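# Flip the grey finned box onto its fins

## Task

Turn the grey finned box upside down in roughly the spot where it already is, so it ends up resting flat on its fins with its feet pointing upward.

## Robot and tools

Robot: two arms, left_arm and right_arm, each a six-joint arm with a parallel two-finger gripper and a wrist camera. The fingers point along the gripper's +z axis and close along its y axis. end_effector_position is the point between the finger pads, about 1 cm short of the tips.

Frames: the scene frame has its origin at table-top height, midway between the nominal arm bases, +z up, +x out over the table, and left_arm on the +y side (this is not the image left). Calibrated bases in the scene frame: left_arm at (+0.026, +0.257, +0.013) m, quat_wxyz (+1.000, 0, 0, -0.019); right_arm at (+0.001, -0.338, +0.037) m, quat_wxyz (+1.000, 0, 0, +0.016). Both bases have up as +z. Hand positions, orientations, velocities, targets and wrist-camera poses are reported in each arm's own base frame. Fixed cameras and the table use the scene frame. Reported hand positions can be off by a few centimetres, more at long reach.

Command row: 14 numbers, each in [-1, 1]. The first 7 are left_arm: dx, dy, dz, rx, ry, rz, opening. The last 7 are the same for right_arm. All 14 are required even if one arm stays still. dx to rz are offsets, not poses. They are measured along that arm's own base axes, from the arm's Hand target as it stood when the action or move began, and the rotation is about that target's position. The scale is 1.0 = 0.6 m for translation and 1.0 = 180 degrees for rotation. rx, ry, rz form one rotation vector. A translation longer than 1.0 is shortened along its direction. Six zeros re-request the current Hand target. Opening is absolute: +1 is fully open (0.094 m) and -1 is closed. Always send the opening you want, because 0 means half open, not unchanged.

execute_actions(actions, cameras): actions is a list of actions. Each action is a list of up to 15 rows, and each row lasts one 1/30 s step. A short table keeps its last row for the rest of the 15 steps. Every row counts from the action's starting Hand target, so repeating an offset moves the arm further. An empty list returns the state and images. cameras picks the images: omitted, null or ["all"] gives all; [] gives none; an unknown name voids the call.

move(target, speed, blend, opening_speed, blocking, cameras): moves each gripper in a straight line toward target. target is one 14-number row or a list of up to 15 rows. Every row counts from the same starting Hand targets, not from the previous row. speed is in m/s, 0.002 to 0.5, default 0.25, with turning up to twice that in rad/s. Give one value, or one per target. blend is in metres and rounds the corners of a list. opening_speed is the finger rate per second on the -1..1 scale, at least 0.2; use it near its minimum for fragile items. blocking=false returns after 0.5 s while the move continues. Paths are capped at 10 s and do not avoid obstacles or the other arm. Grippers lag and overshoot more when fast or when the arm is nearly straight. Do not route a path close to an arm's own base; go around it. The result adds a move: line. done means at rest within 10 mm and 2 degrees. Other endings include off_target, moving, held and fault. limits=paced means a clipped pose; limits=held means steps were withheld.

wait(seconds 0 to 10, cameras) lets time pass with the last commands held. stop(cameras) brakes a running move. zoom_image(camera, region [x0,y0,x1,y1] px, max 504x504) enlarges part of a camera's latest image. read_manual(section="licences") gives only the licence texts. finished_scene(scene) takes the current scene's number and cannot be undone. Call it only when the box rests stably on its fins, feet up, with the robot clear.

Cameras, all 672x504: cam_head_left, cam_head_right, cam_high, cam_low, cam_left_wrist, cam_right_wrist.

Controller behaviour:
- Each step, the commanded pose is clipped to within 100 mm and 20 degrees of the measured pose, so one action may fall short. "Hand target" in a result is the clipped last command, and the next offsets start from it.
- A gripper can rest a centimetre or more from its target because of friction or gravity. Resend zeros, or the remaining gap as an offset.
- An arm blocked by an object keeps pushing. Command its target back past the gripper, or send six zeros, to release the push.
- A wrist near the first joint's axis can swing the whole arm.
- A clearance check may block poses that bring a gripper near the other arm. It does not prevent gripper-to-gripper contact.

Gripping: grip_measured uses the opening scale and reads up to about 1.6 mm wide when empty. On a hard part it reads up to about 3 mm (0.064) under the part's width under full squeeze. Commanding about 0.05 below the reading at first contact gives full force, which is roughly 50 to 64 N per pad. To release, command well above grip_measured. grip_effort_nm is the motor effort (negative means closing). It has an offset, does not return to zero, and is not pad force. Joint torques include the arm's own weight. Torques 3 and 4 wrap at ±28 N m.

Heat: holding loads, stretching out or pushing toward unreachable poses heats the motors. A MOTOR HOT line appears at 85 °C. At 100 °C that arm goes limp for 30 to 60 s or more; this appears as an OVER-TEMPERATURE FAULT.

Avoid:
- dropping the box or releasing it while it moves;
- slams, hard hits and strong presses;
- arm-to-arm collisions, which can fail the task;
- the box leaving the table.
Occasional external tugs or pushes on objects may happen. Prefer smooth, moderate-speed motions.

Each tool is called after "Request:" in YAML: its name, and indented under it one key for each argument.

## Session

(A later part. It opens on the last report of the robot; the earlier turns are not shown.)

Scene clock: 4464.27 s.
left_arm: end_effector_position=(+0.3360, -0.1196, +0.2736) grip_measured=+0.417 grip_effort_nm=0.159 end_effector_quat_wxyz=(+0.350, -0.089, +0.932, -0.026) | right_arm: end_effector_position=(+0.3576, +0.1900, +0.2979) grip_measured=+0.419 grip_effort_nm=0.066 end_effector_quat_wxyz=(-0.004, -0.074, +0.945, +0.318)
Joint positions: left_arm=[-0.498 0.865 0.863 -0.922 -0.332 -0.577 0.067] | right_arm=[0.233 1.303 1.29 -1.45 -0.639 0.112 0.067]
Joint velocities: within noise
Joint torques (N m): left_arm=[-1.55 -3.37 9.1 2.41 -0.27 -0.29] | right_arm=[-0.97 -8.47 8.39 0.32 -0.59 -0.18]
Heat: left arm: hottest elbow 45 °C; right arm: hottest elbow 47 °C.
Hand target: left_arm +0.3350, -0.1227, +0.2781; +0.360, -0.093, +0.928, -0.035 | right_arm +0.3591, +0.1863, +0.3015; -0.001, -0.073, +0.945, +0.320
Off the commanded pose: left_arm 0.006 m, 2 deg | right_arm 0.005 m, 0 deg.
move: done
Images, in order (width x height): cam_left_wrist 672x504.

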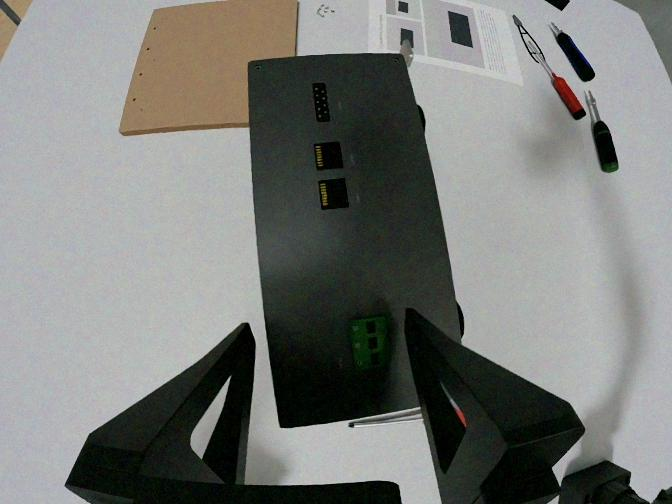

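Request:
move:
  target: [-0.005,-0.001,-0.0158,0,0,0,0.42,0,0,0,0,0,0,0.42]
  speed: 0.03
  cameras: ["cam_left_wrist"]

Request:
zoom_image:
  camera: "cam_left_wrist"
  region: [220, 250, 480, 440]

Scene clock: 4485.60 s.
left_arm: end_effector_position=(+0.3334, -0.1204, +0.2656) grip_measured=+0.417 grip_effort_nm=0.159 end_effector_quat_wxyz=(+0.351, -0.090, +0.932, -0.027) | right_arm: end_effector_position=(+0.3576, +0.1900, +0.2979) grip_measured=+0.419 grip_effort_nm=0.071 end_effector_quat_wxyz=(-0.004, -0.074, +0.945, +0.318)
Joint positions: left_arm=[-0.507 0.857 0.837 -0.902 -0.337 -0.584 0.067] | right_arm=[0.233 1.303 1.29 -1.45 -0.639 0.112 0.067]
Joint velocities: within noise
Joint torques (N m): left_arm=[-1.61 -3.55 8.98 2.36 -0.26 -0.29] | right_arm=[-1.14 -8.23 8.47 0.47 -0.61 -0.14]
Heat: left arm: hottest elbow 47 °C; right arm: hottest elbow 47 °C.
Hand target: left_arm +0.3321, -0.1233, +0.2685; +0.360, -0.093, +0.928, -0.035 | right_arm +0.3591, +0.1863, +0.3015; -0.001, -0.073, +0.945, +0.320
Off the commanded pose: left_arm 0.004 m, 1 deg | right_arm 0.005 m, 0 deg.
move: done
Images, in order (width x height): cam_left_wrist 672x504.

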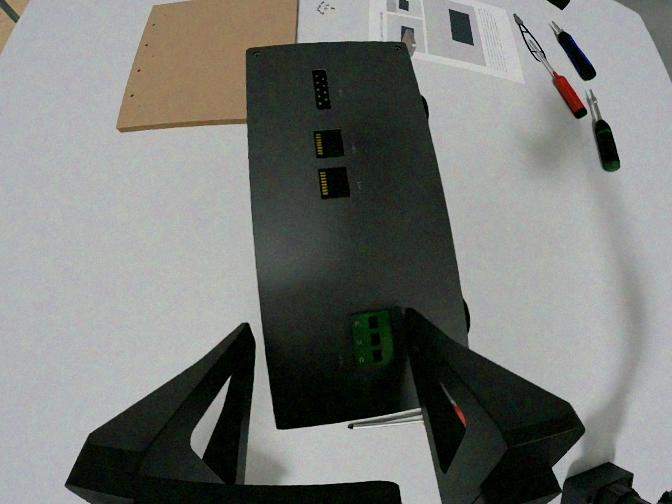

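Scaled by 1.938 from the camera's 672x504 image, which has a finer 960x720 frame.

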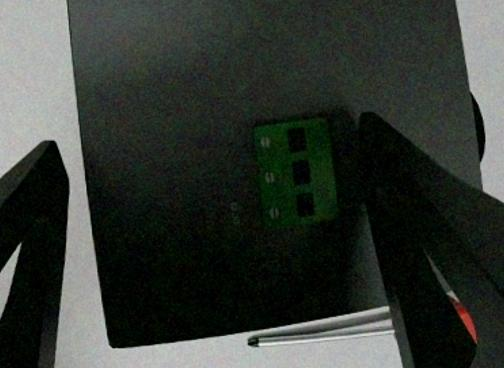

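Request:
move:
  target: [-0.002,-0.001,-0.0075,0,0,0,0.42,0,0,0,0,0,0,0.42]
  speed: 0.03
  cameras: ["cam_left_wrist"]

Request:
zoom_image:
  camera: "cam_left_wrist"
  region: [220, 250, 480, 440]

Scene clock: 4492.83 s.
left_arm: end_effector_position=(+0.3331, -0.1210, +0.2651) grip_measured=+0.417 grip_effort_nm=0.159 end_effector_quat_wxyz=(+0.356, -0.092, +0.929, -0.030) | right_arm: end_effector_position=(+0.3576, +0.1900, +0.2979) grip_measured=+0.419 grip_effort_nm=0.066 end_effector_quat_wxyz=(-0.004, -0.074, +0.945, +0.318)
Joint positions: left_arm=[-0.51 0.851 0.829 -0.889 -0.342 -0.59 0.067] | right_arm=[0.233 1.303 1.29 -1.45 -0.639 0.112 0.067]
Joint velocities: within noise
Joint torques (N m): left_arm=[-1.61 -2.96 8.65 2.17 -0.23 -0.3] | right_arm=[-1.67 -8.41 8.31 0.43 -0.64 -0.18]
Heat: left arm: hottest elbow 47 °C; right arm: hottest elbow 47 °C.
Hand target: left_arm +0.3308, -0.1239, +0.2639; +0.359, -0.093, +0.928, -0.035 | right_arm +0.3591, +0.1863, +0.3015; -0.001, -0.073, +0.945, +0.320
Off the commanded pose: left_arm 0.004 m, 1 deg | right_arm 0.005 m, 0 deg.
move: done
Images, in order (width x height): cam_left_wrist 672x504.

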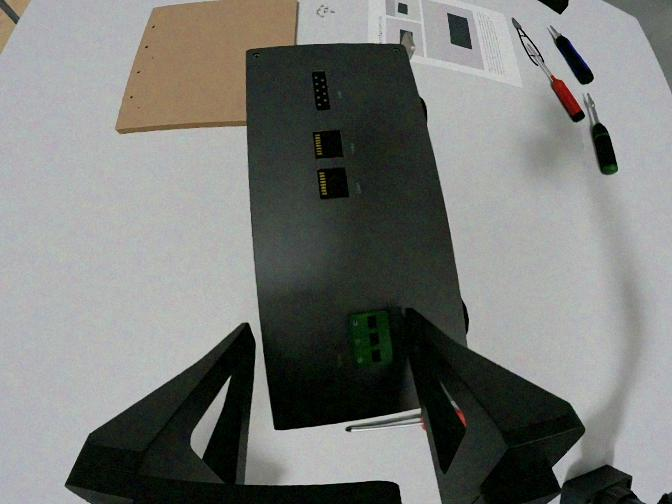

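Scaled by 1.938 from the camera's 672x504 image, which has a finer 960x720 frame.

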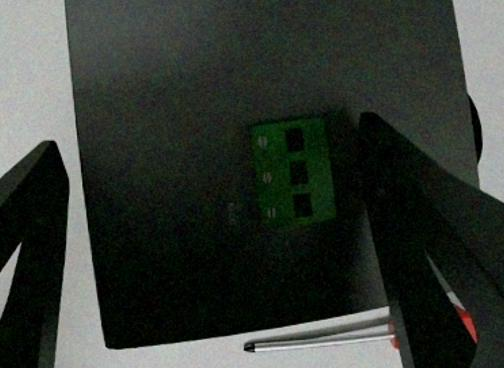

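Request:
move:
  target: [0,0,0,0,0,0,0.12,0,0,0,0,0,0,0.42]
  opening_speed: 0.3
  cameras: ["cam_left_wrist"]

Request:
zoom_image:
  camera: "cam_left_wrist"
  region: [220, 250, 480, 440]

Scene clock: 4502.23 s.
left_arm: end_effector_position=(+0.3330, -0.1204, +0.2658) grip_measured=+0.123 grip_effort_nm=-0.501 end_effector_quat_wxyz=(+0.359, -0.096, +0.928, -0.030) | right_arm: end_effector_position=(+0.3576, +0.1900, +0.2979) grip_measured=+0.419 grip_effort_nm=0.071 end_effector_quat_wxyz=(-0.004, -0.074, +0.945, +0.318)
Joint positions: left_arm=[-0.512 0.848 0.827 -0.886 -0.349 -0.598 0.053] | right_arm=[0.233 1.303 1.29 -1.45 -0.639 0.112 0.067]
Joint velocities: within noise
Joint torques (N m): left_arm=[-1.55 -2.61 8.83 2.14 0.04 -0.21] | right_arm=[-1.85 -8.88 8.47 0.47 -0.63 -0.15]
Heat: left arm: hottest elbow 46 °C; right arm: hottest elbow 47 °C.
Hand target: left_arm +0.3309, -0.1240, +0.2641; +0.360, -0.093, +0.928, -0.035 | right_arm +0.3591, +0.1863, +0.3015; -0.001, -0.073, +0.945, +0.320
Off the commanded pose: left_arm 0.005 m, 1 deg | right_arm 0.005 m, 0 deg.
move: done
Images, in order (width x height): cam_left_wrist 672x504.

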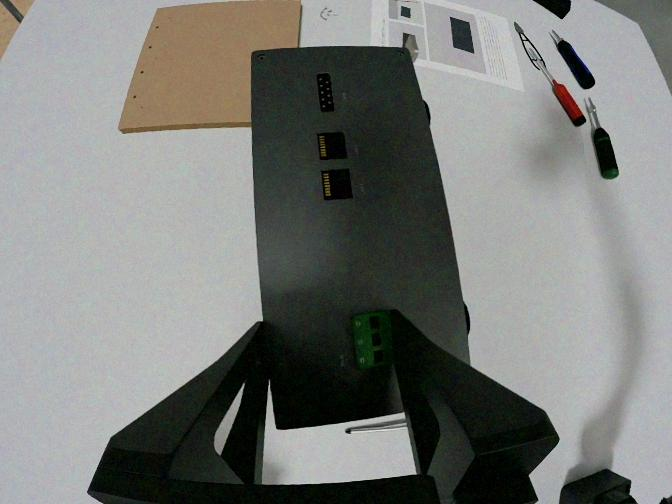

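Scaled by 1.938 from the camera's 672x504 image, which has a finer 960x720 frame.

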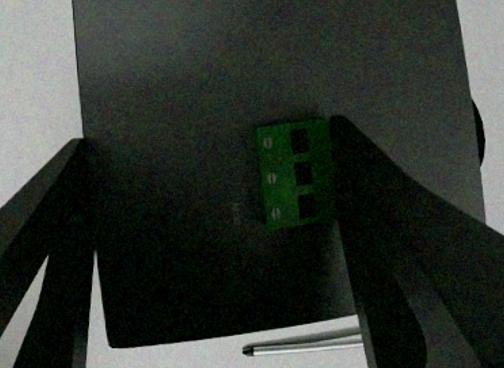

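Request:
move:
  target: [0,0,0,0,0,0,0.03,0,0,0,0,0,0,0.42]
  opening_speed: 0.3
  cameras: ["cam_left_wrist"]

Request:
zoom_image:
  camera: "cam_left_wrist"
  region: [220, 250, 480, 440]

Scene clock: 4507.33 s.
left_arm: end_effector_position=(+0.3330, -0.1204, +0.2658) grip_measured=+0.102 grip_effort_nm=-1.004 end_effector_quat_wxyz=(+0.359, -0.096, +0.928, -0.030) | right_arm: end_effector_position=(+0.3576, +0.1900, +0.2979) grip_measured=+0.419 grip_effort_nm=0.071 end_effector_quat_wxyz=(-0.004, -0.074, +0.945, +0.318)
Joint positions: left_arm=[-0.512 0.848 0.827 -0.886 -0.349 -0.598 0.052] | right_arm=[0.233 1.303 1.29 -1.45 -0.639 0.112 0.067]
Joint velocities: within noise
Joint torques (N m): left_arm=[-1.49 -2.73 8.83 2.1 0.04 -0.22] | right_arm=[-1.9 -8.64 8.31 0.47 -0.59 -0.17]
Heat: left arm: hottest elbow 46 °C; right arm: hottest elbow 47 °C.
Hand target: left_arm +0.3309, -0.1240, +0.2641; +0.360, -0.093, +0.928, -0.035 | right_arm +0.3591, +0.1863, +0.3015; -0.001, -0.073, +0.945, +0.320
Off the commanded pose: left_arm 0.005 m, 1 deg | right_arm 0.005 m, 0 deg.
move: done
Images, in order (width x height): cam_left_wrist 672x504.

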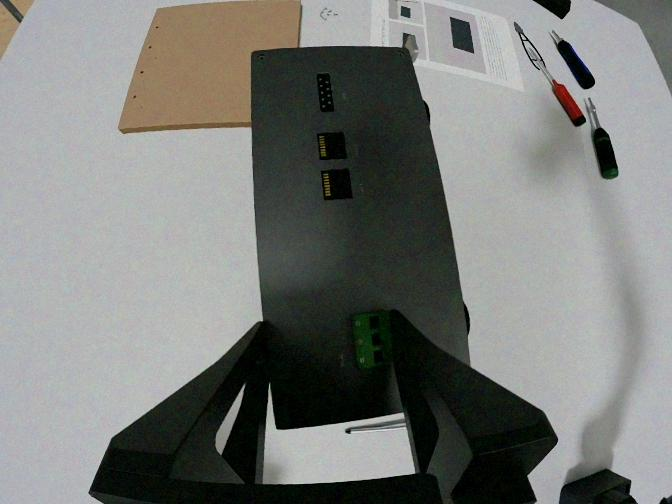

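Scaled by 1.938 from the camera's 672x504 image, which has a finer 960x720 frame.

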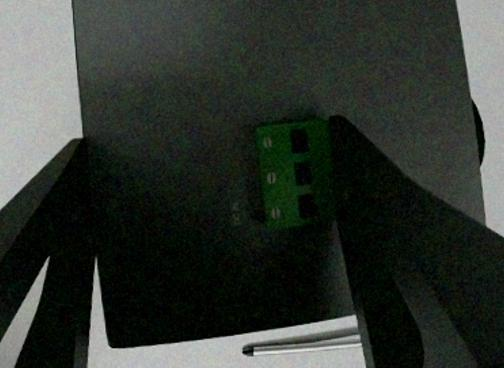

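Request:
move:
  target: [-0.0087,0.053,0.0075,-0.0328,-0.006,0,0.03,0,0,0,0,0,0,0.42]
  speed: 0.05
  cameras: ["cam_left_wrist","cam_high"]

Scene clock: 4524.63 s.
left_arm: end_effector_position=(+0.3285, -0.0937, +0.2675) grip_measured=+0.102 grip_effort_nm=-1.009 end_effector_quat_wxyz=(+0.359, -0.112, +0.923, -0.077) | right_arm: end_effector_position=(+0.3576, +0.1900, +0.2979) grip_measured=+0.419 grip_effort_nm=0.066 end_effector_quat_wxyz=(-0.004, -0.074, +0.945, +0.318)
Joint positions: left_arm=[-0.372 0.765 0.781 -0.854 -0.191 -0.539 0.052] | right_arm=[0.233 1.303 1.29 -1.45 -0.639 0.112 0.067]
Joint velocities: within noise
Joint torques (N m): left_arm=[0.03 -2.96 8.76 2.11 0.51 -0.12] | right_arm=[-1.73 -8.64 8.51 0.39 -0.56 -0.2]
Heat: left arm: hottest elbow 45 °C; right arm: hottest elbow 47 °C.
Hand target: left_arm +0.3256, -0.0922, +0.2685; +0.363, -0.111, +0.921, -0.084 | right_arm +0.3591, +0.1863, +0.3015; -0.001, -0.073, +0.945, +0.320
Off the commanded pose: left_arm 0.003 m, 1 deg | right_arm 0.005 m, 0 deg.
move: done
Images, in order (width x height): cam_high 672x504, cam_left_wrist 672x504.

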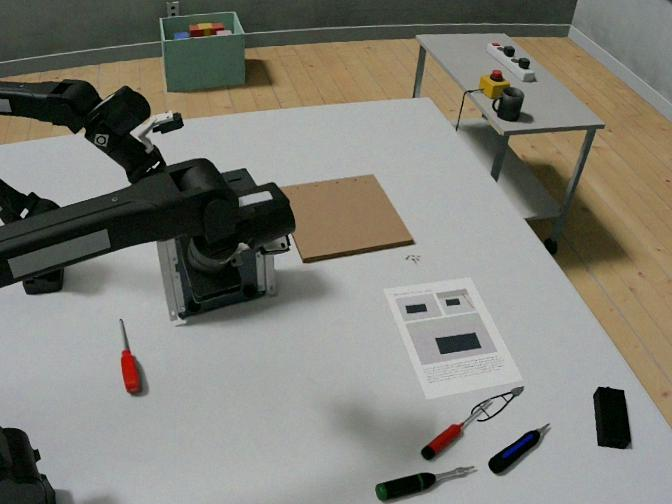

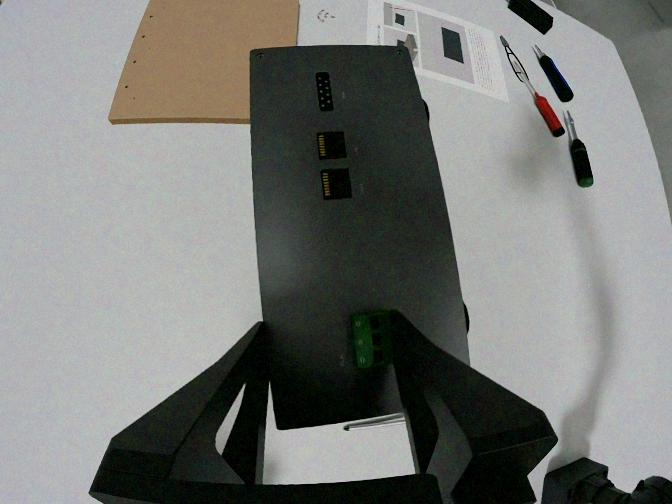

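Request:
move:
  target: [-0.0113,0.0687,-0.0022,-0.0437,-0.008,0,0.03,0,0,0,0,0,0,0.42]
  speed: 0.06
  cameras: ["cam_left_wrist","cam_head_left"]

Scene clock: 4538.80 s.
left_arm: end_effector_position=(+0.3211, -0.0519, +0.2649) grip_measured=+0.102 grip_effort_nm=-1.004 end_effector_quat_wxyz=(+0.360, -0.134, +0.912, -0.143) | right_arm: end_effector_position=(+0.3576, +0.1900, +0.2979) grip_measured=+0.419 grip_effort_nm=0.066 end_effector_quat_wxyz=(-0.004, -0.074, +0.945, +0.318)
Joint positions: left_arm=[-0.114 0.675 0.72 -0.823 0.084 -0.441 0.052] | right_arm=[0.233 1.303 1.29 -1.45 -0.639 0.112 0.067]
Joint velocities: within noise
Joint torques (N m): left_arm=[-0.26 -1.79 9.13 2.19 0.49 -0.16] | right_arm=[-1.44 -8.06 8.43 0.36 -0.59 -0.17]
Heat: left arm: hottest elbow 45 °C; right arm: hottest elbow 47 °C.
Hand target: left_arm +0.3188, -0.0510, +0.2672; +0.366, -0.134, +0.909, -0.148 | right_arm +0.3591, +0.1863, +0.3015; -0.001, -0.073, +0.945, +0.320
Off the commanded pose: left_arm 0.003 m, 1 deg | right_arm 0.005 m, 0 deg.
move: done
Images, in order (width x height): cam_head_left 672x504, cam_left_wrist 672x504.

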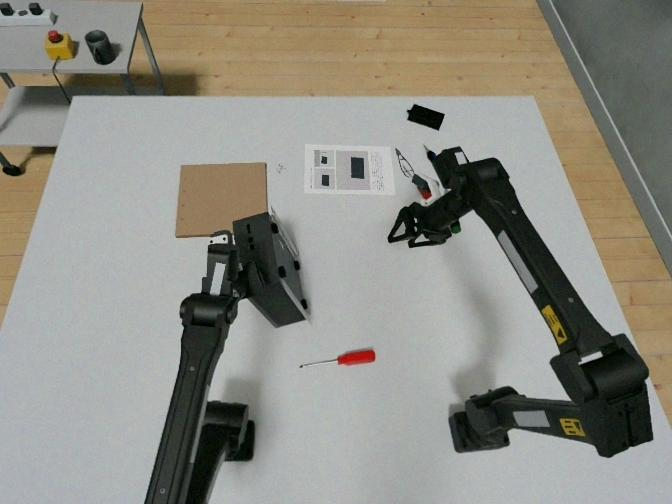

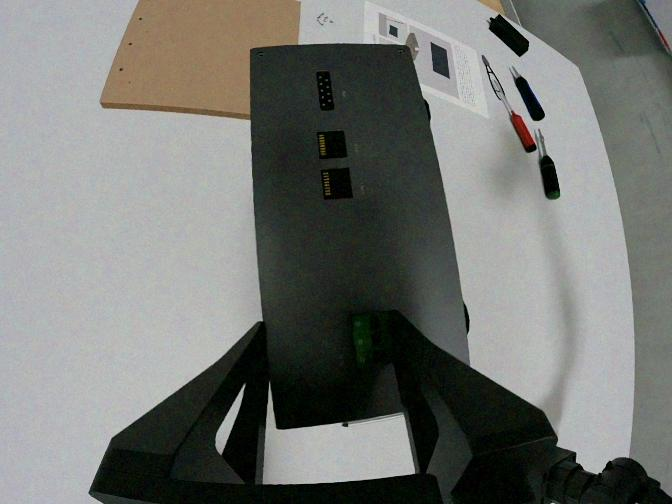

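Request:
move:
  target: [-0.0112,0.0585,-0.0138,-0.0437,-0.008,0,0.03,0,0,0,0,0,0,0.42]
  speed: 0.05
  cameras: ["cam_left_wrist","cam_head_left"]

Scene clock: 4549.03 s.
left_arm: end_effector_position=(+0.3142, -0.0141, +0.2563) grip_measured=+0.101 grip_effort_nm=-1.009 end_effector_quat_wxyz=(+0.363, -0.155, +0.896, -0.203) | right_arm: end_effector_position=(+0.3576, +0.1900, +0.2979) grip_measured=+0.419 grip_effort_nm=0.071 end_effector_quat_wxyz=(-0.004, -0.074, +0.945, +0.318)
Joint positions: left_arm=[0.153 0.642 0.665 -0.8 0.365 -0.344 0.052] | right_arm=[0.233 1.303 1.29 -1.45 -0.639 0.112 0.067]
Joint velocities: within noise
Joint torques (N m): left_arm=[-0.67 -0.97 9.14 2.22 0.88 -0.28] | right_arm=[-2.32 -8 8.49 0.64 -0.56 -0.16]
Heat: left arm: hottest elbow 45 °C; right arm: hottest elbow 47 °C.
Hand target: left_arm +0.3121, -0.0159, +0.2589; +0.367, -0.157, +0.892, -0.212 | right_arm +0.3591, +0.1863, +0.3015; -0.001, -0.073, +0.945, +0.320
Off the commanded pose: left_arm 0.004 m, 1 deg | right_arm 0.005 m, 0 deg.
move: done
Images, in order (width x height): cam_head_left 672x504, cam_left_wrist 672x504.

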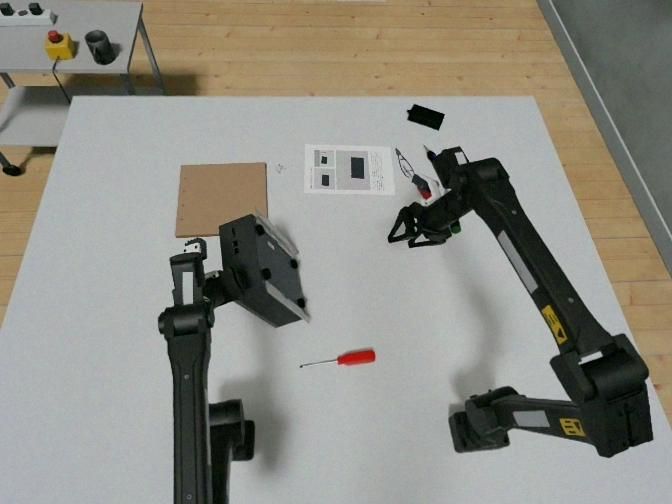

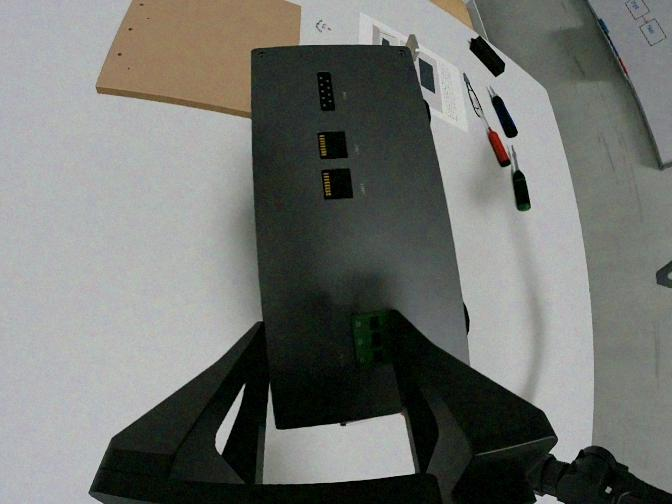

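Request:
move:
  target: [-0.0093,0.0562,-0.0208,-0.0437,-0.008,0,0.03,0,0,0,0,0,0,0.42]
  speed: 0.05
  cameras: ["cam_left_wrist"]

Scene clock: 4557.53 s.
left_arm: end_effector_position=(+0.3045, +0.0213, +0.2420) grip_measured=+0.101 grip_effort_nm=-1.009 end_effector_quat_wxyz=(+0.365, -0.183, +0.874, -0.262) | right_arm: end_effector_position=(+0.3576, +0.1900, +0.2979) grip_measured=+0.419 grip_effort_nm=0.061 end_effector_quat_wxyz=(-0.004, -0.074, +0.945, +0.318)
Joint positions: left_arm=[0.41 0.654 0.612 -0.789 0.631 -0.256 0.052] | right_arm=[0.233 1.303 1.29 -1.45 -0.639 0.112 0.067]
Joint velocities: within noise
Joint torques (N m): left_arm=[-0.97 0.15 9.92 2.06 1.43 -0.26] | right_arm=[-1.67 -9.11 8.43 0.5 -0.59 -0.18]
Heat: left arm: hottest elbow 45 °C; right arm: hottest elbow 47 °C.
Hand target: left_arm +0.3065, +0.0179, +0.2465; +0.367, -0.180, +0.870, -0.275 | right_arm +0.3591, +0.1863, +0.3015; -0.001, -0.073, +0.945, +0.320
Off the commanded pose: left_arm 0.006 m, 2 deg | right_arm 0.005 m, 0 deg.
move: done
Images, in order (width x height): cam_left_wrist 672x504.

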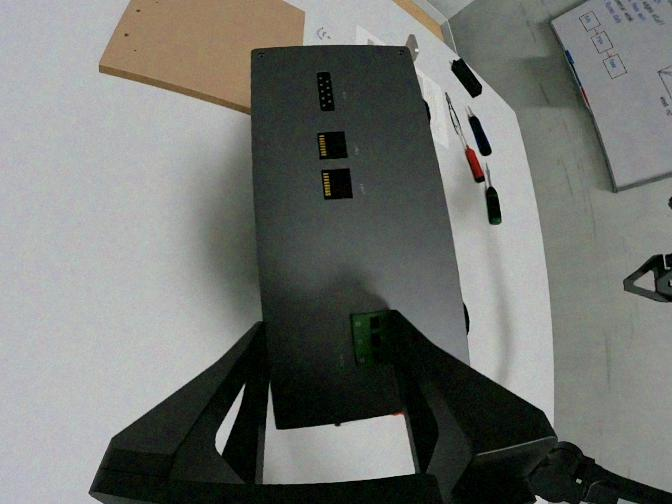

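Request:
move:
  target: [-0.0052,0.0507,-0.0275,-0.0437,-0.008,0,0.03,0,0,0,0,0,0,0.42]
  speed: 0.05
  cameras: ["cam_left_wrist"]

Scene clock: 4568.43 s.
left_arm: end_effector_position=(+0.2982, +0.0524, +0.2240) grip_measured=+0.101 grip_effort_nm=-1.013 end_effector_quat_wxyz=(+0.365, -0.202, +0.852, -0.317) | right_arm: end_effector_position=(+0.3576, +0.1900, +0.2979) grip_measured=+0.419 grip_effort_nm=0.066 end_effector_quat_wxyz=(-0.004, -0.074, +0.945, +0.318)
Joint positions: left_arm=[0.618 0.736 0.579 -0.789 0.855 -0.14 0.052] | right_arm=[0.233 1.303 1.29 -1.45 -0.639 0.112 0.067]
Joint velocities: within noise
Joint torques (N m): left_arm=[-1.44 0.73 10.04 2.15 1.8 -0.42] | right_arm=[-1.96 -8.7 8.4 0.4 -0.56 -0.14]
Heat: left arm: hottest elbow 46 °C; right arm: hottest elbow 47 °C.
Hand target: left_arm +0.3034, +0.0483, +0.2300; +0.365, -0.201, +0.845, -0.336 | right_arm +0.3591, +0.1863, +0.3015; -0.001, -0.073, +0.945, +0.320
Off the commanded pose: left_arm 0.009 m, 2 deg | right_arm 0.005 m, 0 deg.
move: done
Images, in order (width x height): cam_left_wrist 672x504.

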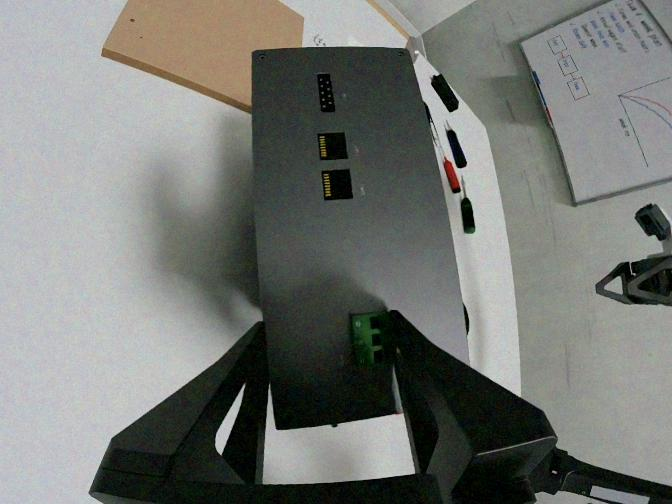

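Request:
move:
  target: [-0.0027,0.0493,-0.0348,-0.0437,-0.008,0,0.03,0,0,0,0,0,0,0.42]
  speed: 0.05
  cameras: ["cam_left_wrist","cam_head_left"]

Scene clock: 4578.00 s.
left_arm: end_effector_position=(+0.2954, +0.0777, +0.1961) grip_measured=+0.101 grip_effort_nm=-1.009 end_effector_quat_wxyz=(+0.353, -0.227, +0.823, -0.383) | right_arm: end_effector_position=(+0.3576, +0.1900, +0.2979) grip_measured=+0.419 grip_effort_nm=0.061 end_effector_quat_wxyz=(-0.004, -0.074, +0.945, +0.318)
Joint positions: left_arm=[0.765 0.893 0.555 -0.789 1.039 -0.029 0.052] | right_arm=[0.233 1.303 1.29 -1.45 -0.639 0.112 0.067]
Joint velocities: within noise
Joint torques (N m): left_arm=[-1.14 -1.55 10.32 1.72 1.87 -0.36] | right_arm=[-1.26 -8.53 8.36 0.53 -0.58 -0.17]
Heat: left arm: hottest elbow 47 °C; right arm: hottest elbow 47 °C.
Hand target: left_arm +0.3018, +0.0778, +0.2091; +0.361, -0.221, +0.815, -0.396 | right_arm +0.3591, +0.1863, +0.3015; -0.001, -0.073, +0.945, +0.320
Off the commanded pose: left_arm 0.015 m, 2 deg | right_arm 0.005 m, 0 deg.
move: off_target (left_arm)
Images, in order (width x height): cam_head_left 672x504, cam_left_wrist 672x504.

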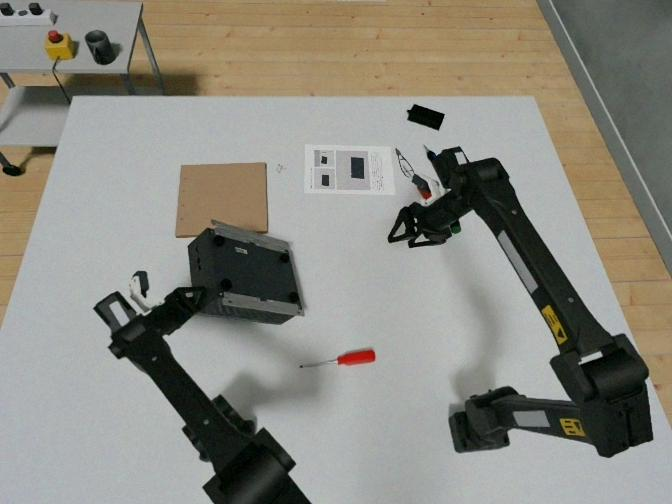

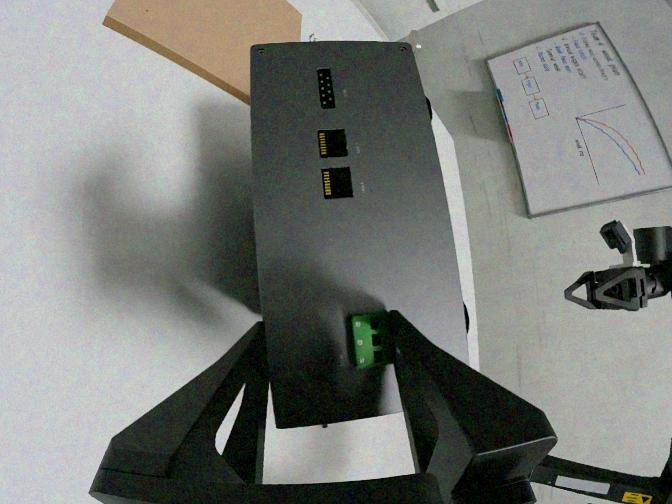

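Request:
move:
  target: [-0.0053,0.0418,-0.0402,-0.0437,-0.008,0,0.03,0,0,0,0,0,0,0.42]
  speed: 0.05
  cameras: ["cam_left_wrist","cam_low"]

Scene clock: 4603.17 s.
left_arm: end_effector_position=(+0.2921, +0.1009, +0.1683) grip_measured=+0.101 grip_effort_nm=-1.013 end_effector_quat_wxyz=(+0.348, -0.243, +0.792, -0.438) | right_arm: end_effector_position=(+0.3576, +0.1900, +0.2979) grip_measured=+0.419 grip_effort_nm=0.066 end_effector_quat_wxyz=(-0.004, -0.074, +0.945, +0.318)
Joint positions: left_arm=[0.874 1.077 0.551 -0.811 1.177 0.121 0.052] | right_arm=[0.233 1.303 1.29 -1.45 -0.639 0.112 0.067]
Joint velocities: within noise
Joint torques (N m): left_arm=[-1.14 -3.49 10 0.58 2.22 -0.39] | right_arm=[-1.32 -8.47 8.59 0.58 -0.59 -0.18]
Heat: left arm: hottest elbow 49 °C; right arm: hottest elbow 47 °C.
Hand target: left_arm +0.2986, +0.1029, +0.1850; +0.355, -0.240, +0.782, -0.453 | right_arm +0.3591, +0.1863, +0.3015; -0.001, -0.073, +0.945, +0.320
Off the commanded pose: left_arm 0.018 m, 2 deg | right_arm 0.005 m, 0 deg.
move: off_target (left_arm)
Images, in order (width x height): cam_low 672x504, cam_left_wrist 672x504.

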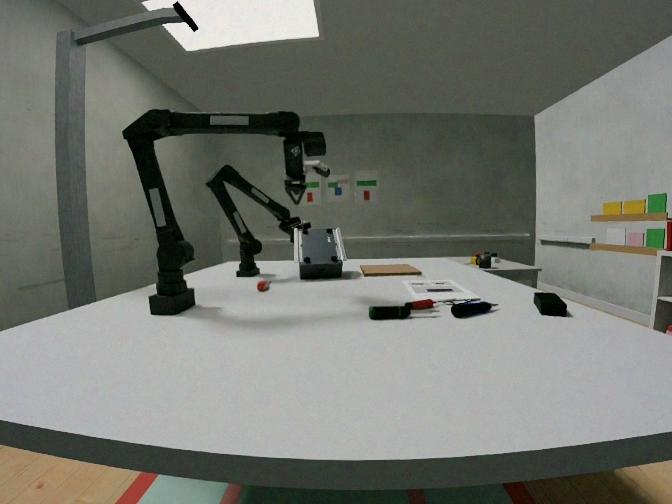

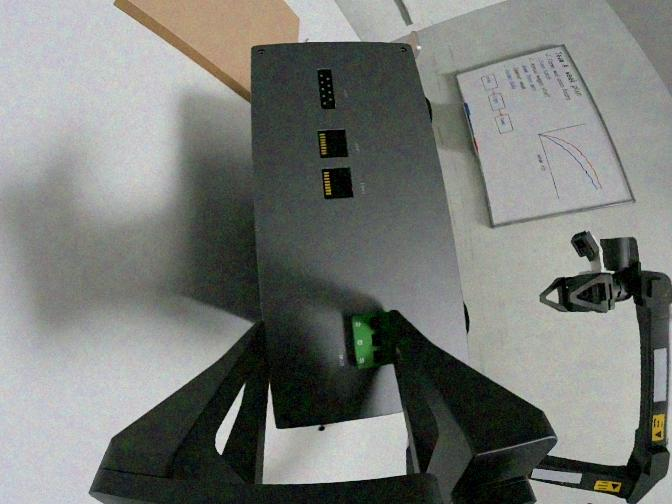

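Request:
zoom_image:
  camera: "cam_low"
  region: [220, 190, 400, 300]

Scaled by 2.800.

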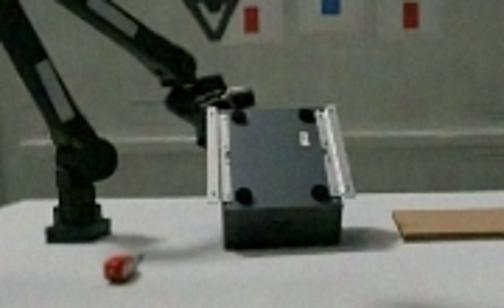

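Request:
move:
  target:
    - [0.0053,-0.0485,0.0485,0.0437,0.008,0,0.03,0,0,0,0,0,0,0.42]
    - [0.008,-0.0993,0.085,0.0874,0.016,0,0.03,0,0,0,0,0,0,0.42]
    - [0.0132,-0.15,0.1125,0.1312,0.024,0,0.03,0,0,0,0,0,0,0.42]
    - [0.0225,-0.2063,0.1315,0.1749,0.032,0,0.03,0,0,0,0,0,0,0.42]
  speed: 0.05
  blend: 0.01
  cameras: ["cam_left_wrist","cam_head_left"]

Scene clock: 4924.53 s.
left_arm: end_effector_position=(+0.3128, -0.0152, +0.2480) grip_measured=+0.098 grip_effort_nm=-1.009 end_effector_quat_wxyz=(+0.353, -0.200, +0.886, -0.224) | right_arm: end_effector_position=(+0.3576, +0.1900, +0.2979) grip_measured=+0.419 grip_effort_nm=0.061 end_effector_quat_wxyz=(-0.004, -0.074, +0.945, +0.318)
Joint positions: left_arm=[0.152 0.635 0.639 -0.778 0.369 -0.45 0.052] | right_arm=[0.233 1.303 1.29 -1.45 -0.639 0.112 0.067]
Joint velocities: within noise
Joint torques (N m): left_arm=[-2.49 -0.97 11.85 1.14 -0.1 0.61] | right_arm=[-1.38 -8.76 8.5 0.55 -0.56 -0.17]
Heat: left arm: hottest elbow 50 °C; right arm: hottest elbow 47 °C.
Hand target: left_arm +0.3121, -0.0209, +0.2638; +0.367, -0.157, +0.892, -0.212 | right_arm +0.3591, +0.1863, +0.3015; -0.001, -0.073, +0.945, +0.320
Off the commanded pose: left_arm 0.017 m, 5 deg | right_arm 0.005 m, 0 deg.
move: off_target (left_arm)
Images, in order (width x height): cam_head_left 672x504, cam_left_wrist 672x504.

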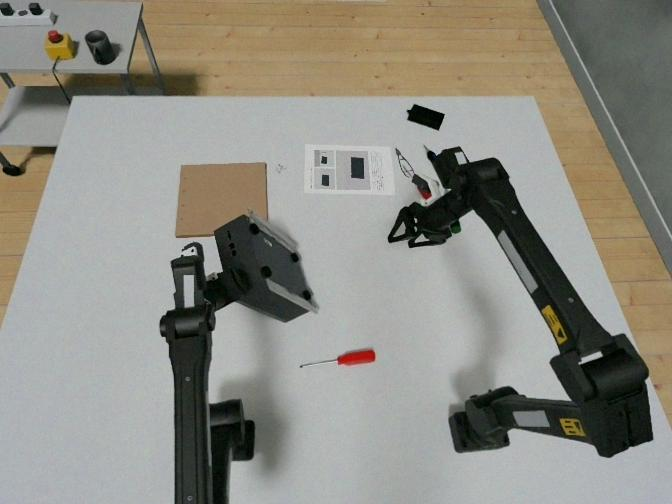

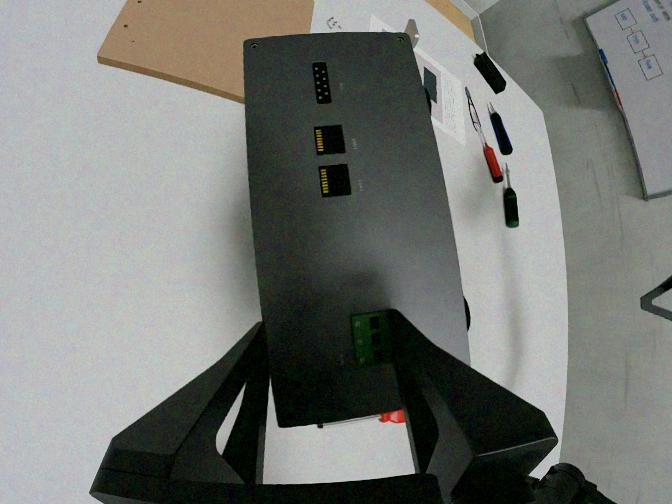

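Request:
move:
  target: [0.0112,-0.0635,0.0157,0.0547,0.01,-0.008,0.03,0,0,0,0,0,0,0.42]
  speed: 0.05
  cameras: ["cam_left_wrist","cam_head_left"]

Scene clock: 4940.97 s.
left_arm: end_effector_position=(+0.3204, -0.0559, +0.2617) grip_measured=+0.097 grip_effort_nm=-1.013 end_effector_quat_wxyz=(+0.361, -0.161, +0.905, -0.156) | right_arm: end_effector_position=(+0.3576, +0.1900, +0.2979) grip_measured=+0.419 grip_effort_nm=0.071 end_effector_quat_wxyz=(-0.004, -0.074, +0.945, +0.318)
Joint positions: left_arm=[-0.135 0.666 0.702 -0.8 0.07 -0.517 0.052] | right_arm=[0.233 1.303 1.29 -1.45 -0.639 0.112 0.067]
Joint velocities: within noise
Joint torques (N m): left_arm=[-2.26 0.32 12.34 0.32 -0.33 0.74] | right_arm=[-1.67 -8.7 8.43 0.39 -0.64 -0.16]
Heat: left arm: hottest elbow 52 °C; right arm: hottest elbow 47 °C.
Hand target: left_arm +0.3189, -0.0590, +0.2732; +0.363, -0.117, +0.914, -0.137 | right_arm +0.3591, +0.1863, +0.3015; -0.001, -0.073, +0.945, +0.320
Off the commanded pose: left_arm 0.012 m, 6 deg | right_arm 0.005 m, 0 deg.
move: off_target (left_arm)
Images, in order (width x height): cam_head_left 672x504, cam_left_wrist 672x504.

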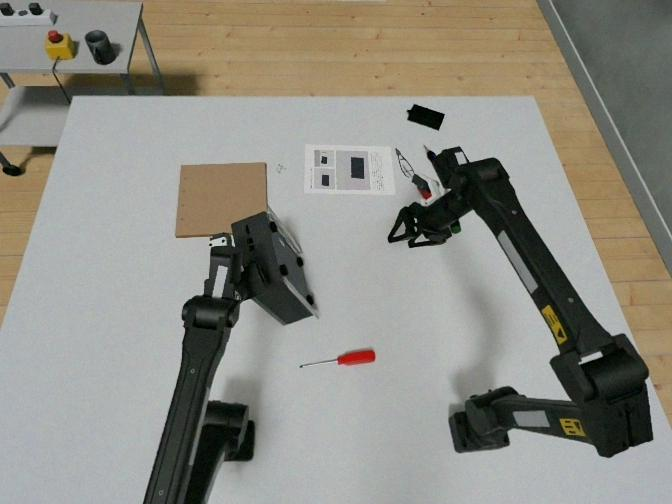

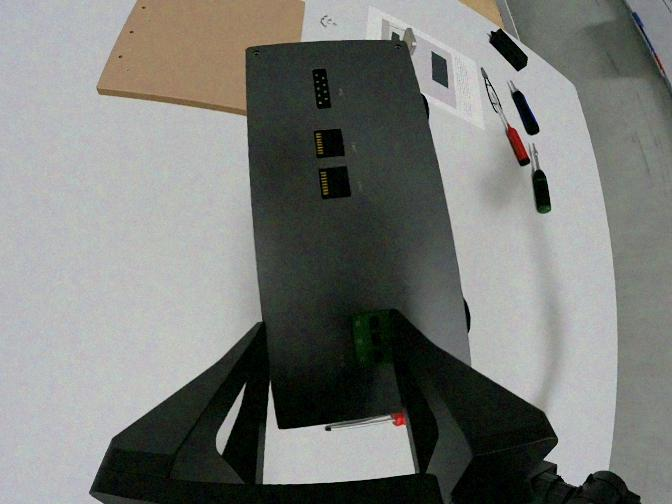

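Request:
move:
  target: [0.0135,-0.0767,-0.0062,0.0437,0.008,0,0.03,0,0,0,0,0,0,0.42]
  speed: 0.05
  cameras: ["cam_left_wrist","cam_head_left"]

Scene clock: 4950.73 s.
left_arm: end_effector_position=(+0.3283, -0.1030, +0.2672) grip_measured=+0.097 grip_effort_nm=-1.009 end_effector_quat_wxyz=(+0.368, -0.110, +0.919, -0.084) | right_arm: end_effector_position=(+0.3576, +0.1900, +0.2979) grip_measured=+0.419 grip_effort_nm=0.066 end_effector_quat_wxyz=(-0.004, -0.074, +0.945, +0.318)
Joint positions: left_arm=[-0.406 0.762 0.77 -0.826 -0.209 -0.562 0.052] | right_arm=[0.233 1.303 1.29 -1.45 -0.639 0.112 0.067]
Joint velocities: within noise
Joint torques (N m): left_arm=[-1.61 -0.32 11.47 0.5 -0.31 0.09] | right_arm=[-2.02 -8.47 8.43 0.61 -0.57 -0.21]
Heat: left arm: hottest elbow 53 °C; right arm: hottest elbow 47 °C.
Hand target: left_arm +0.3270, -0.1050, +0.2696; +0.359, -0.094, +0.926, -0.072 | right_arm +0.3591, +0.1863, +0.3015; -0.001, -0.073, +0.945, +0.320
Off the commanded pose: left_arm 0.003 m, 3 deg | right_arm 0.005 m, 0 deg.
move: off_target (left_arm)
Images, in order (width x height): cam_head_left 672x504, cam_left_wrist 672x504.

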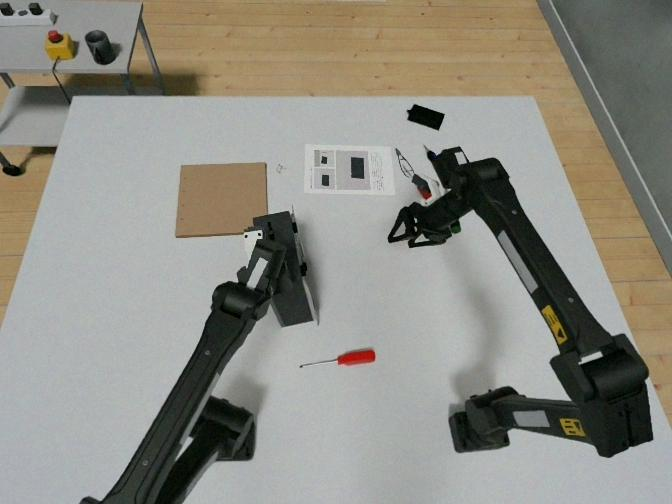

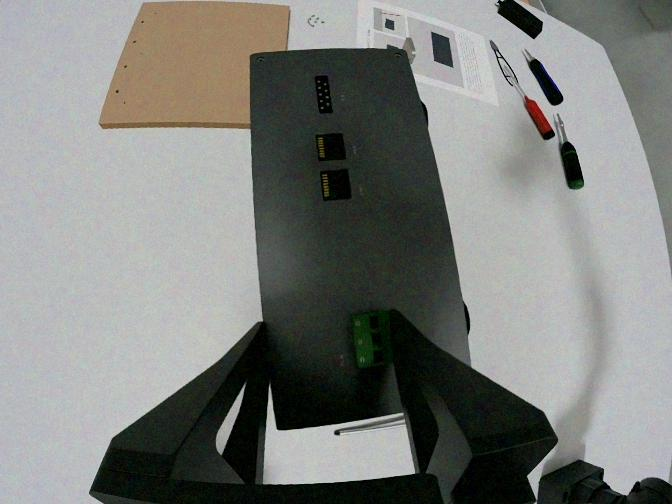

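Request:
move:
  target: [0.0085,-0.0433,-0.006,0.0328,0.006,0,0.03,0,0,0,0,0,0,0.42]
  speed: 0.04
  cameras: ["cam_left_wrist","cam_high"]

Scene clock: 4956.37 s.
left_arm: end_effector_position=(+0.3321, -0.1320, +0.2656) grip_measured=+0.097 grip_effort_nm=-1.009 end_effector_quat_wxyz=(+0.365, -0.080, +0.927, -0.037) | right_arm: end_effector_position=(+0.3576, +0.1900, +0.2979) grip_measured=+0.419 grip_effort_nm=0.066 end_effector_quat_wxyz=(-0.004, -0.074, +0.945, +0.318)
Joint positions: left_arm=[-0.543 0.85 0.822 -0.864 -0.351 -0.591 0.052] | right_arm=[0.233 1.303 1.29 -1.45 -0.639 0.112 0.067]
Joint velocities: within noise
Joint torques (N m): left_arm=[-0.85 -1.08 11.12 0.35 -0.52 -0.13] | right_arm=[-1.44 -9 8.4 0.46 -0.6 -0.17]
Heat: left arm: hottest elbow 52 °C; right arm: hottest elbow 47 °C.
Hand target: left_arm +0.3321, -0.1310, +0.2661; +0.354, -0.076, +0.932, -0.024 | right_arm +0.3591, +0.1863, +0.3015; -0.001, -0.073, +0.945, +0.320
Off the commanded pose: left_arm 0.001 m, 2 deg | right_arm 0.005 m, 0 deg.
move: done
Images, in order (width x height): cam_high 672x504, cam_left_wrist 672x504.

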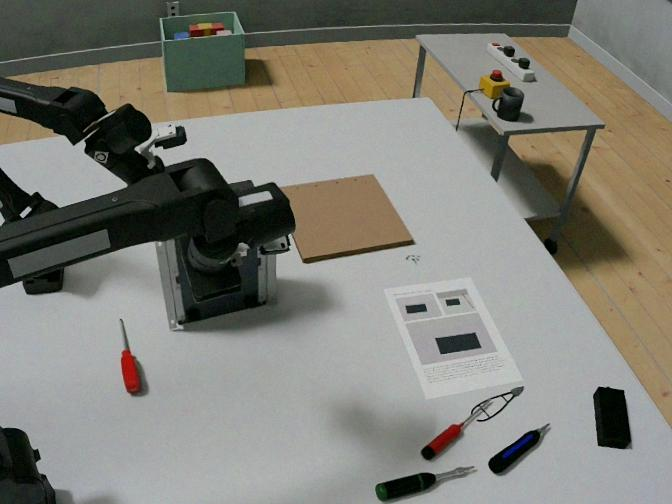

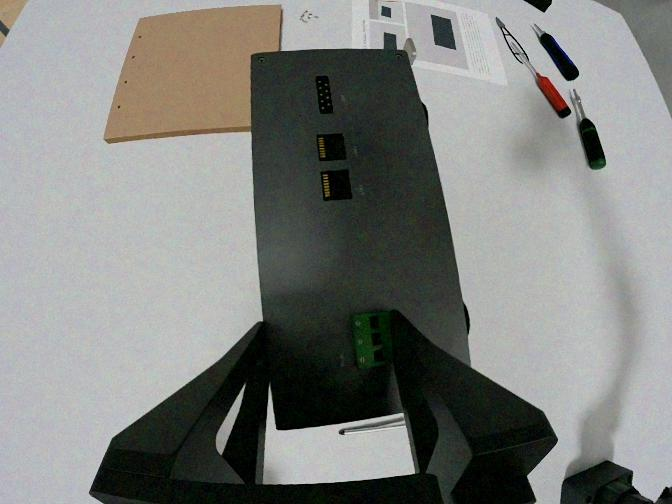

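Request:
move:
  target:
    - [0,0,0,0,0,0,0.42,0,0,0,0,0,0,0.42]
    - [0,0,0.075,0,0,0,0.42,0,0,0,0,0,0,0.42]
    - [0.1262,-0.005,0.075,0.03,0.0114,0.0174,1.0,0,0,0,0,0,0,0.42]
  speed: [0.1,0.08,0.15]
  opening_speed: 0.6
  cameras: ["cam_left_wrist","cam_high"]

Scene clock: 4994.27 s.
left_arm: end_effector_position=(+0.3943, -0.1323, +0.2929) grip_measured=+0.997 grip_effort_nm=0.154 end_effector_quat_wxyz=(+0.328, -0.083, +0.940, +0.035) | right_arm: end_effector_position=(+0.3576, +0.1900, +0.2979) grip_measured=+0.419 grip_effort_nm=0.071 end_effector_quat_wxyz=(-0.004, -0.074, +0.945, +0.318)
Joint positions: left_arm=[-0.485 1.088 1.069 -0.997 -0.402 -0.545 0.094] | right_arm=[0.233 1.303 1.29 -1.45 -0.639 0.112 0.067]
Joint velocities: within noise
Joint torques (N m): left_arm=[0.21 -4.37 13.14 1.69 -0.31 -0.07] | right_arm=[-2.2 -8.94 8.4 0.38 -0.62 -0.19]
Heat: left arm: hottest elbow 50 °C; right arm: hottest elbow 47 °C.
Hand target: left_arm +0.4078, -0.1340, +0.3110; +0.341, -0.085, +0.936, +0.032 | right_arm +0.3591, +0.1863, +0.3015; -0.001, -0.073, +0.945, +0.320
Off the commanded pose: left_arm 0.023 m, 2 deg | right_arm 0.005 m, 0 deg.
move: off_target (left_arm); target 3's new opening was sent with left_arm's hand 0.023 m and 2 deg from that target
Images, in order (width x height): cam_high 672x504, cam_left_wrist 672x504.

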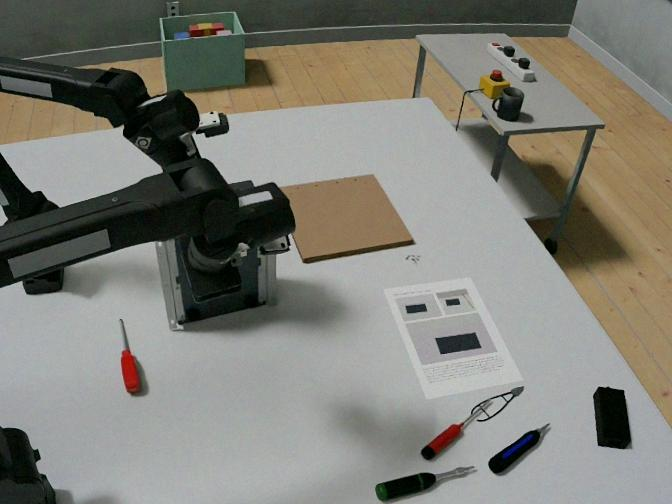

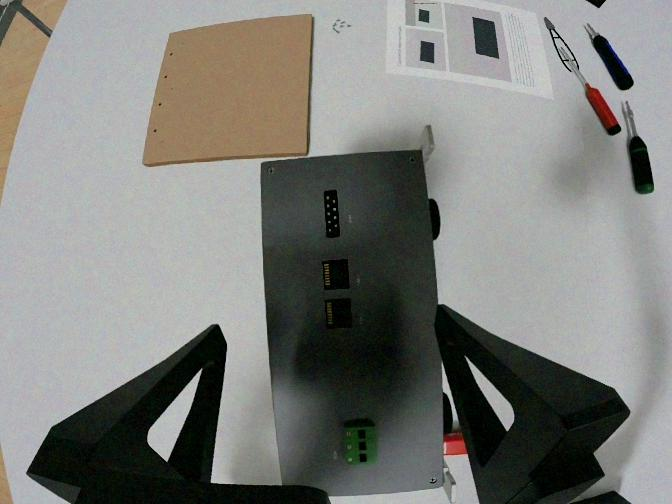

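Request:
move:
  target:
    - [0,0,0.01,0,0,0,1.0,0,0,0,0,0,0,0.42]
    - [-0.118,-0.035,-0.005,0.0365,-0.0495,-0.0027,-0.2,0,0,0,0,0,0,0.42]
  speed: 0.12
  opening_speed: 1.0
  cameras: ["cam_left_wrist"]

Request:
zoom_image:
  camera: "cam_left_wrist"
  region: [220, 200, 500, 480]

Scene clock: 5167.97 s.
left_arm: end_effector_position=(+0.3395, -0.1540, +0.3050) grip_measured=-0.197 grip_effort_nm=-0.120 end_effector_quat_wxyz=(+0.411, -0.059, +0.906, +0.085) | right_arm: end_effector_position=(+0.3576, +0.1900, +0.2979) grip_measured=+0.419 grip_effort_nm=0.066 end_effector_quat_wxyz=(-0.004, -0.074, +0.945, +0.318)
Joint positions: left_arm=[-0.722 0.967 0.961 -0.992 -0.69 -0.641 0.038] | right_arm=[0.233 1.303 1.29 -1.45 -0.639 0.112 0.067]
Joint velocities: within noise
Joint torques (N m): left_arm=[-1.44 -4.78 8.94 1.84 -0.47 -0.34] | right_arm=[-1.49 -8.29 8.58 0.61 -0.56 -0.19]
Heat: left arm: hottest elbow 55 °C; right arm: hottest elbow 47 °C.
Hand target: left_arm +0.3369, -0.1550, +0.3079; +0.417, -0.064, +0.903, +0.077 | right_arm +0.3591, +0.1863, +0.3015; -0.001, -0.073, +0.945, +0.320
Off the commanded pose: left_arm 0.004 m, 1 deg | right_arm 0.005 m, 0 deg.
move: done
Images, in order (width x height): cam_left_wrist 672x504.

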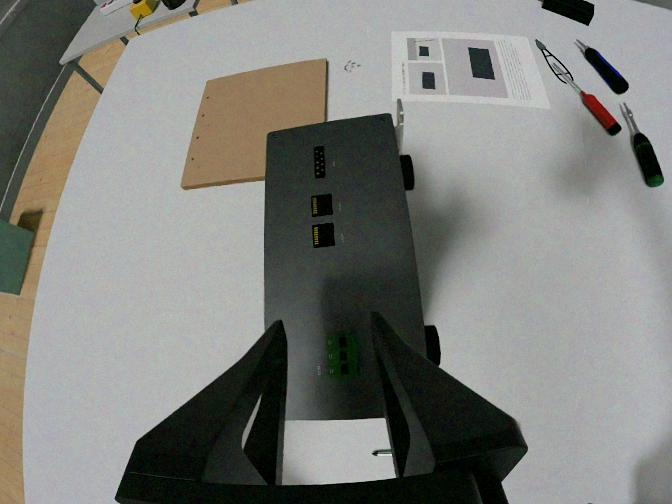

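Scaled by 1.800 from the camera's 672x504 image, which has a finer 960x720 frame.

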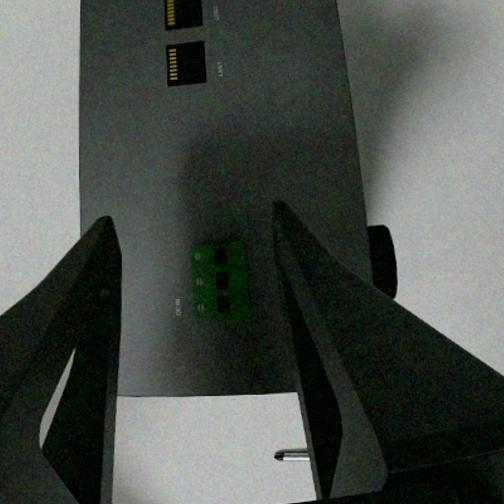

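Request:
move:
  target: [-0.0058, 0, -0.038, 0, 0, 0, -0.2, 0, 0, 0, 0, 0, 0, 0.42]
  speed: 0.05
  cameras: ["cam_left_wrist"]

Scene clock: 5202.83 s.
left_arm: end_effector_position=(+0.3354, -0.1522, +0.2809) grip_measured=-0.197 grip_effort_nm=-0.120 end_effector_quat_wxyz=(+0.408, -0.058, +0.907, +0.088) | right_arm: end_effector_position=(+0.3576, +0.1900, +0.2979) grip_measured=+0.419 grip_effort_nm=0.071 end_effector_quat_wxyz=(-0.004, -0.074, +0.945, +0.318)
Joint positions: left_arm=[-0.728 0.963 0.899 -0.949 -0.695 -0.649 0.038] | right_arm=[0.233 1.303 1.29 -1.45 -0.639 0.112 0.067]
Joint velocities: within noise
Joint torques (N m): left_arm=[-1.67 -4.78 8.98 2.26 -0.47 -0.35] | right_arm=[-1.49 -8.53 8.28 0.34 -0.58 -0.15]
Heat: left arm: hottest elbow 52 °C; right arm: hottest elbow 47 °C.
Hand target: left_arm +0.3336, -0.1549, +0.2852; +0.417, -0.064, +0.903, +0.077 | right_arm +0.3591, +0.1863, +0.3015; -0.001, -0.073, +0.945, +0.320
Off the commanded pose: left_arm 0.005 m, 2 deg | right_arm 0.005 m, 0 deg.
move: done
Images, in order (width x height): cam_left_wrist 672x504.

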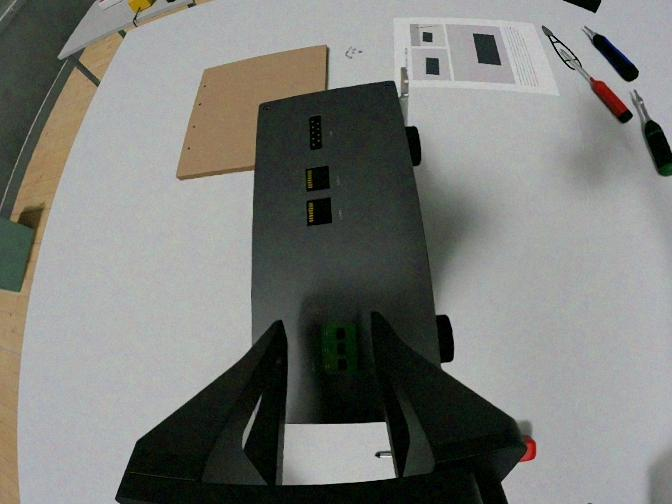

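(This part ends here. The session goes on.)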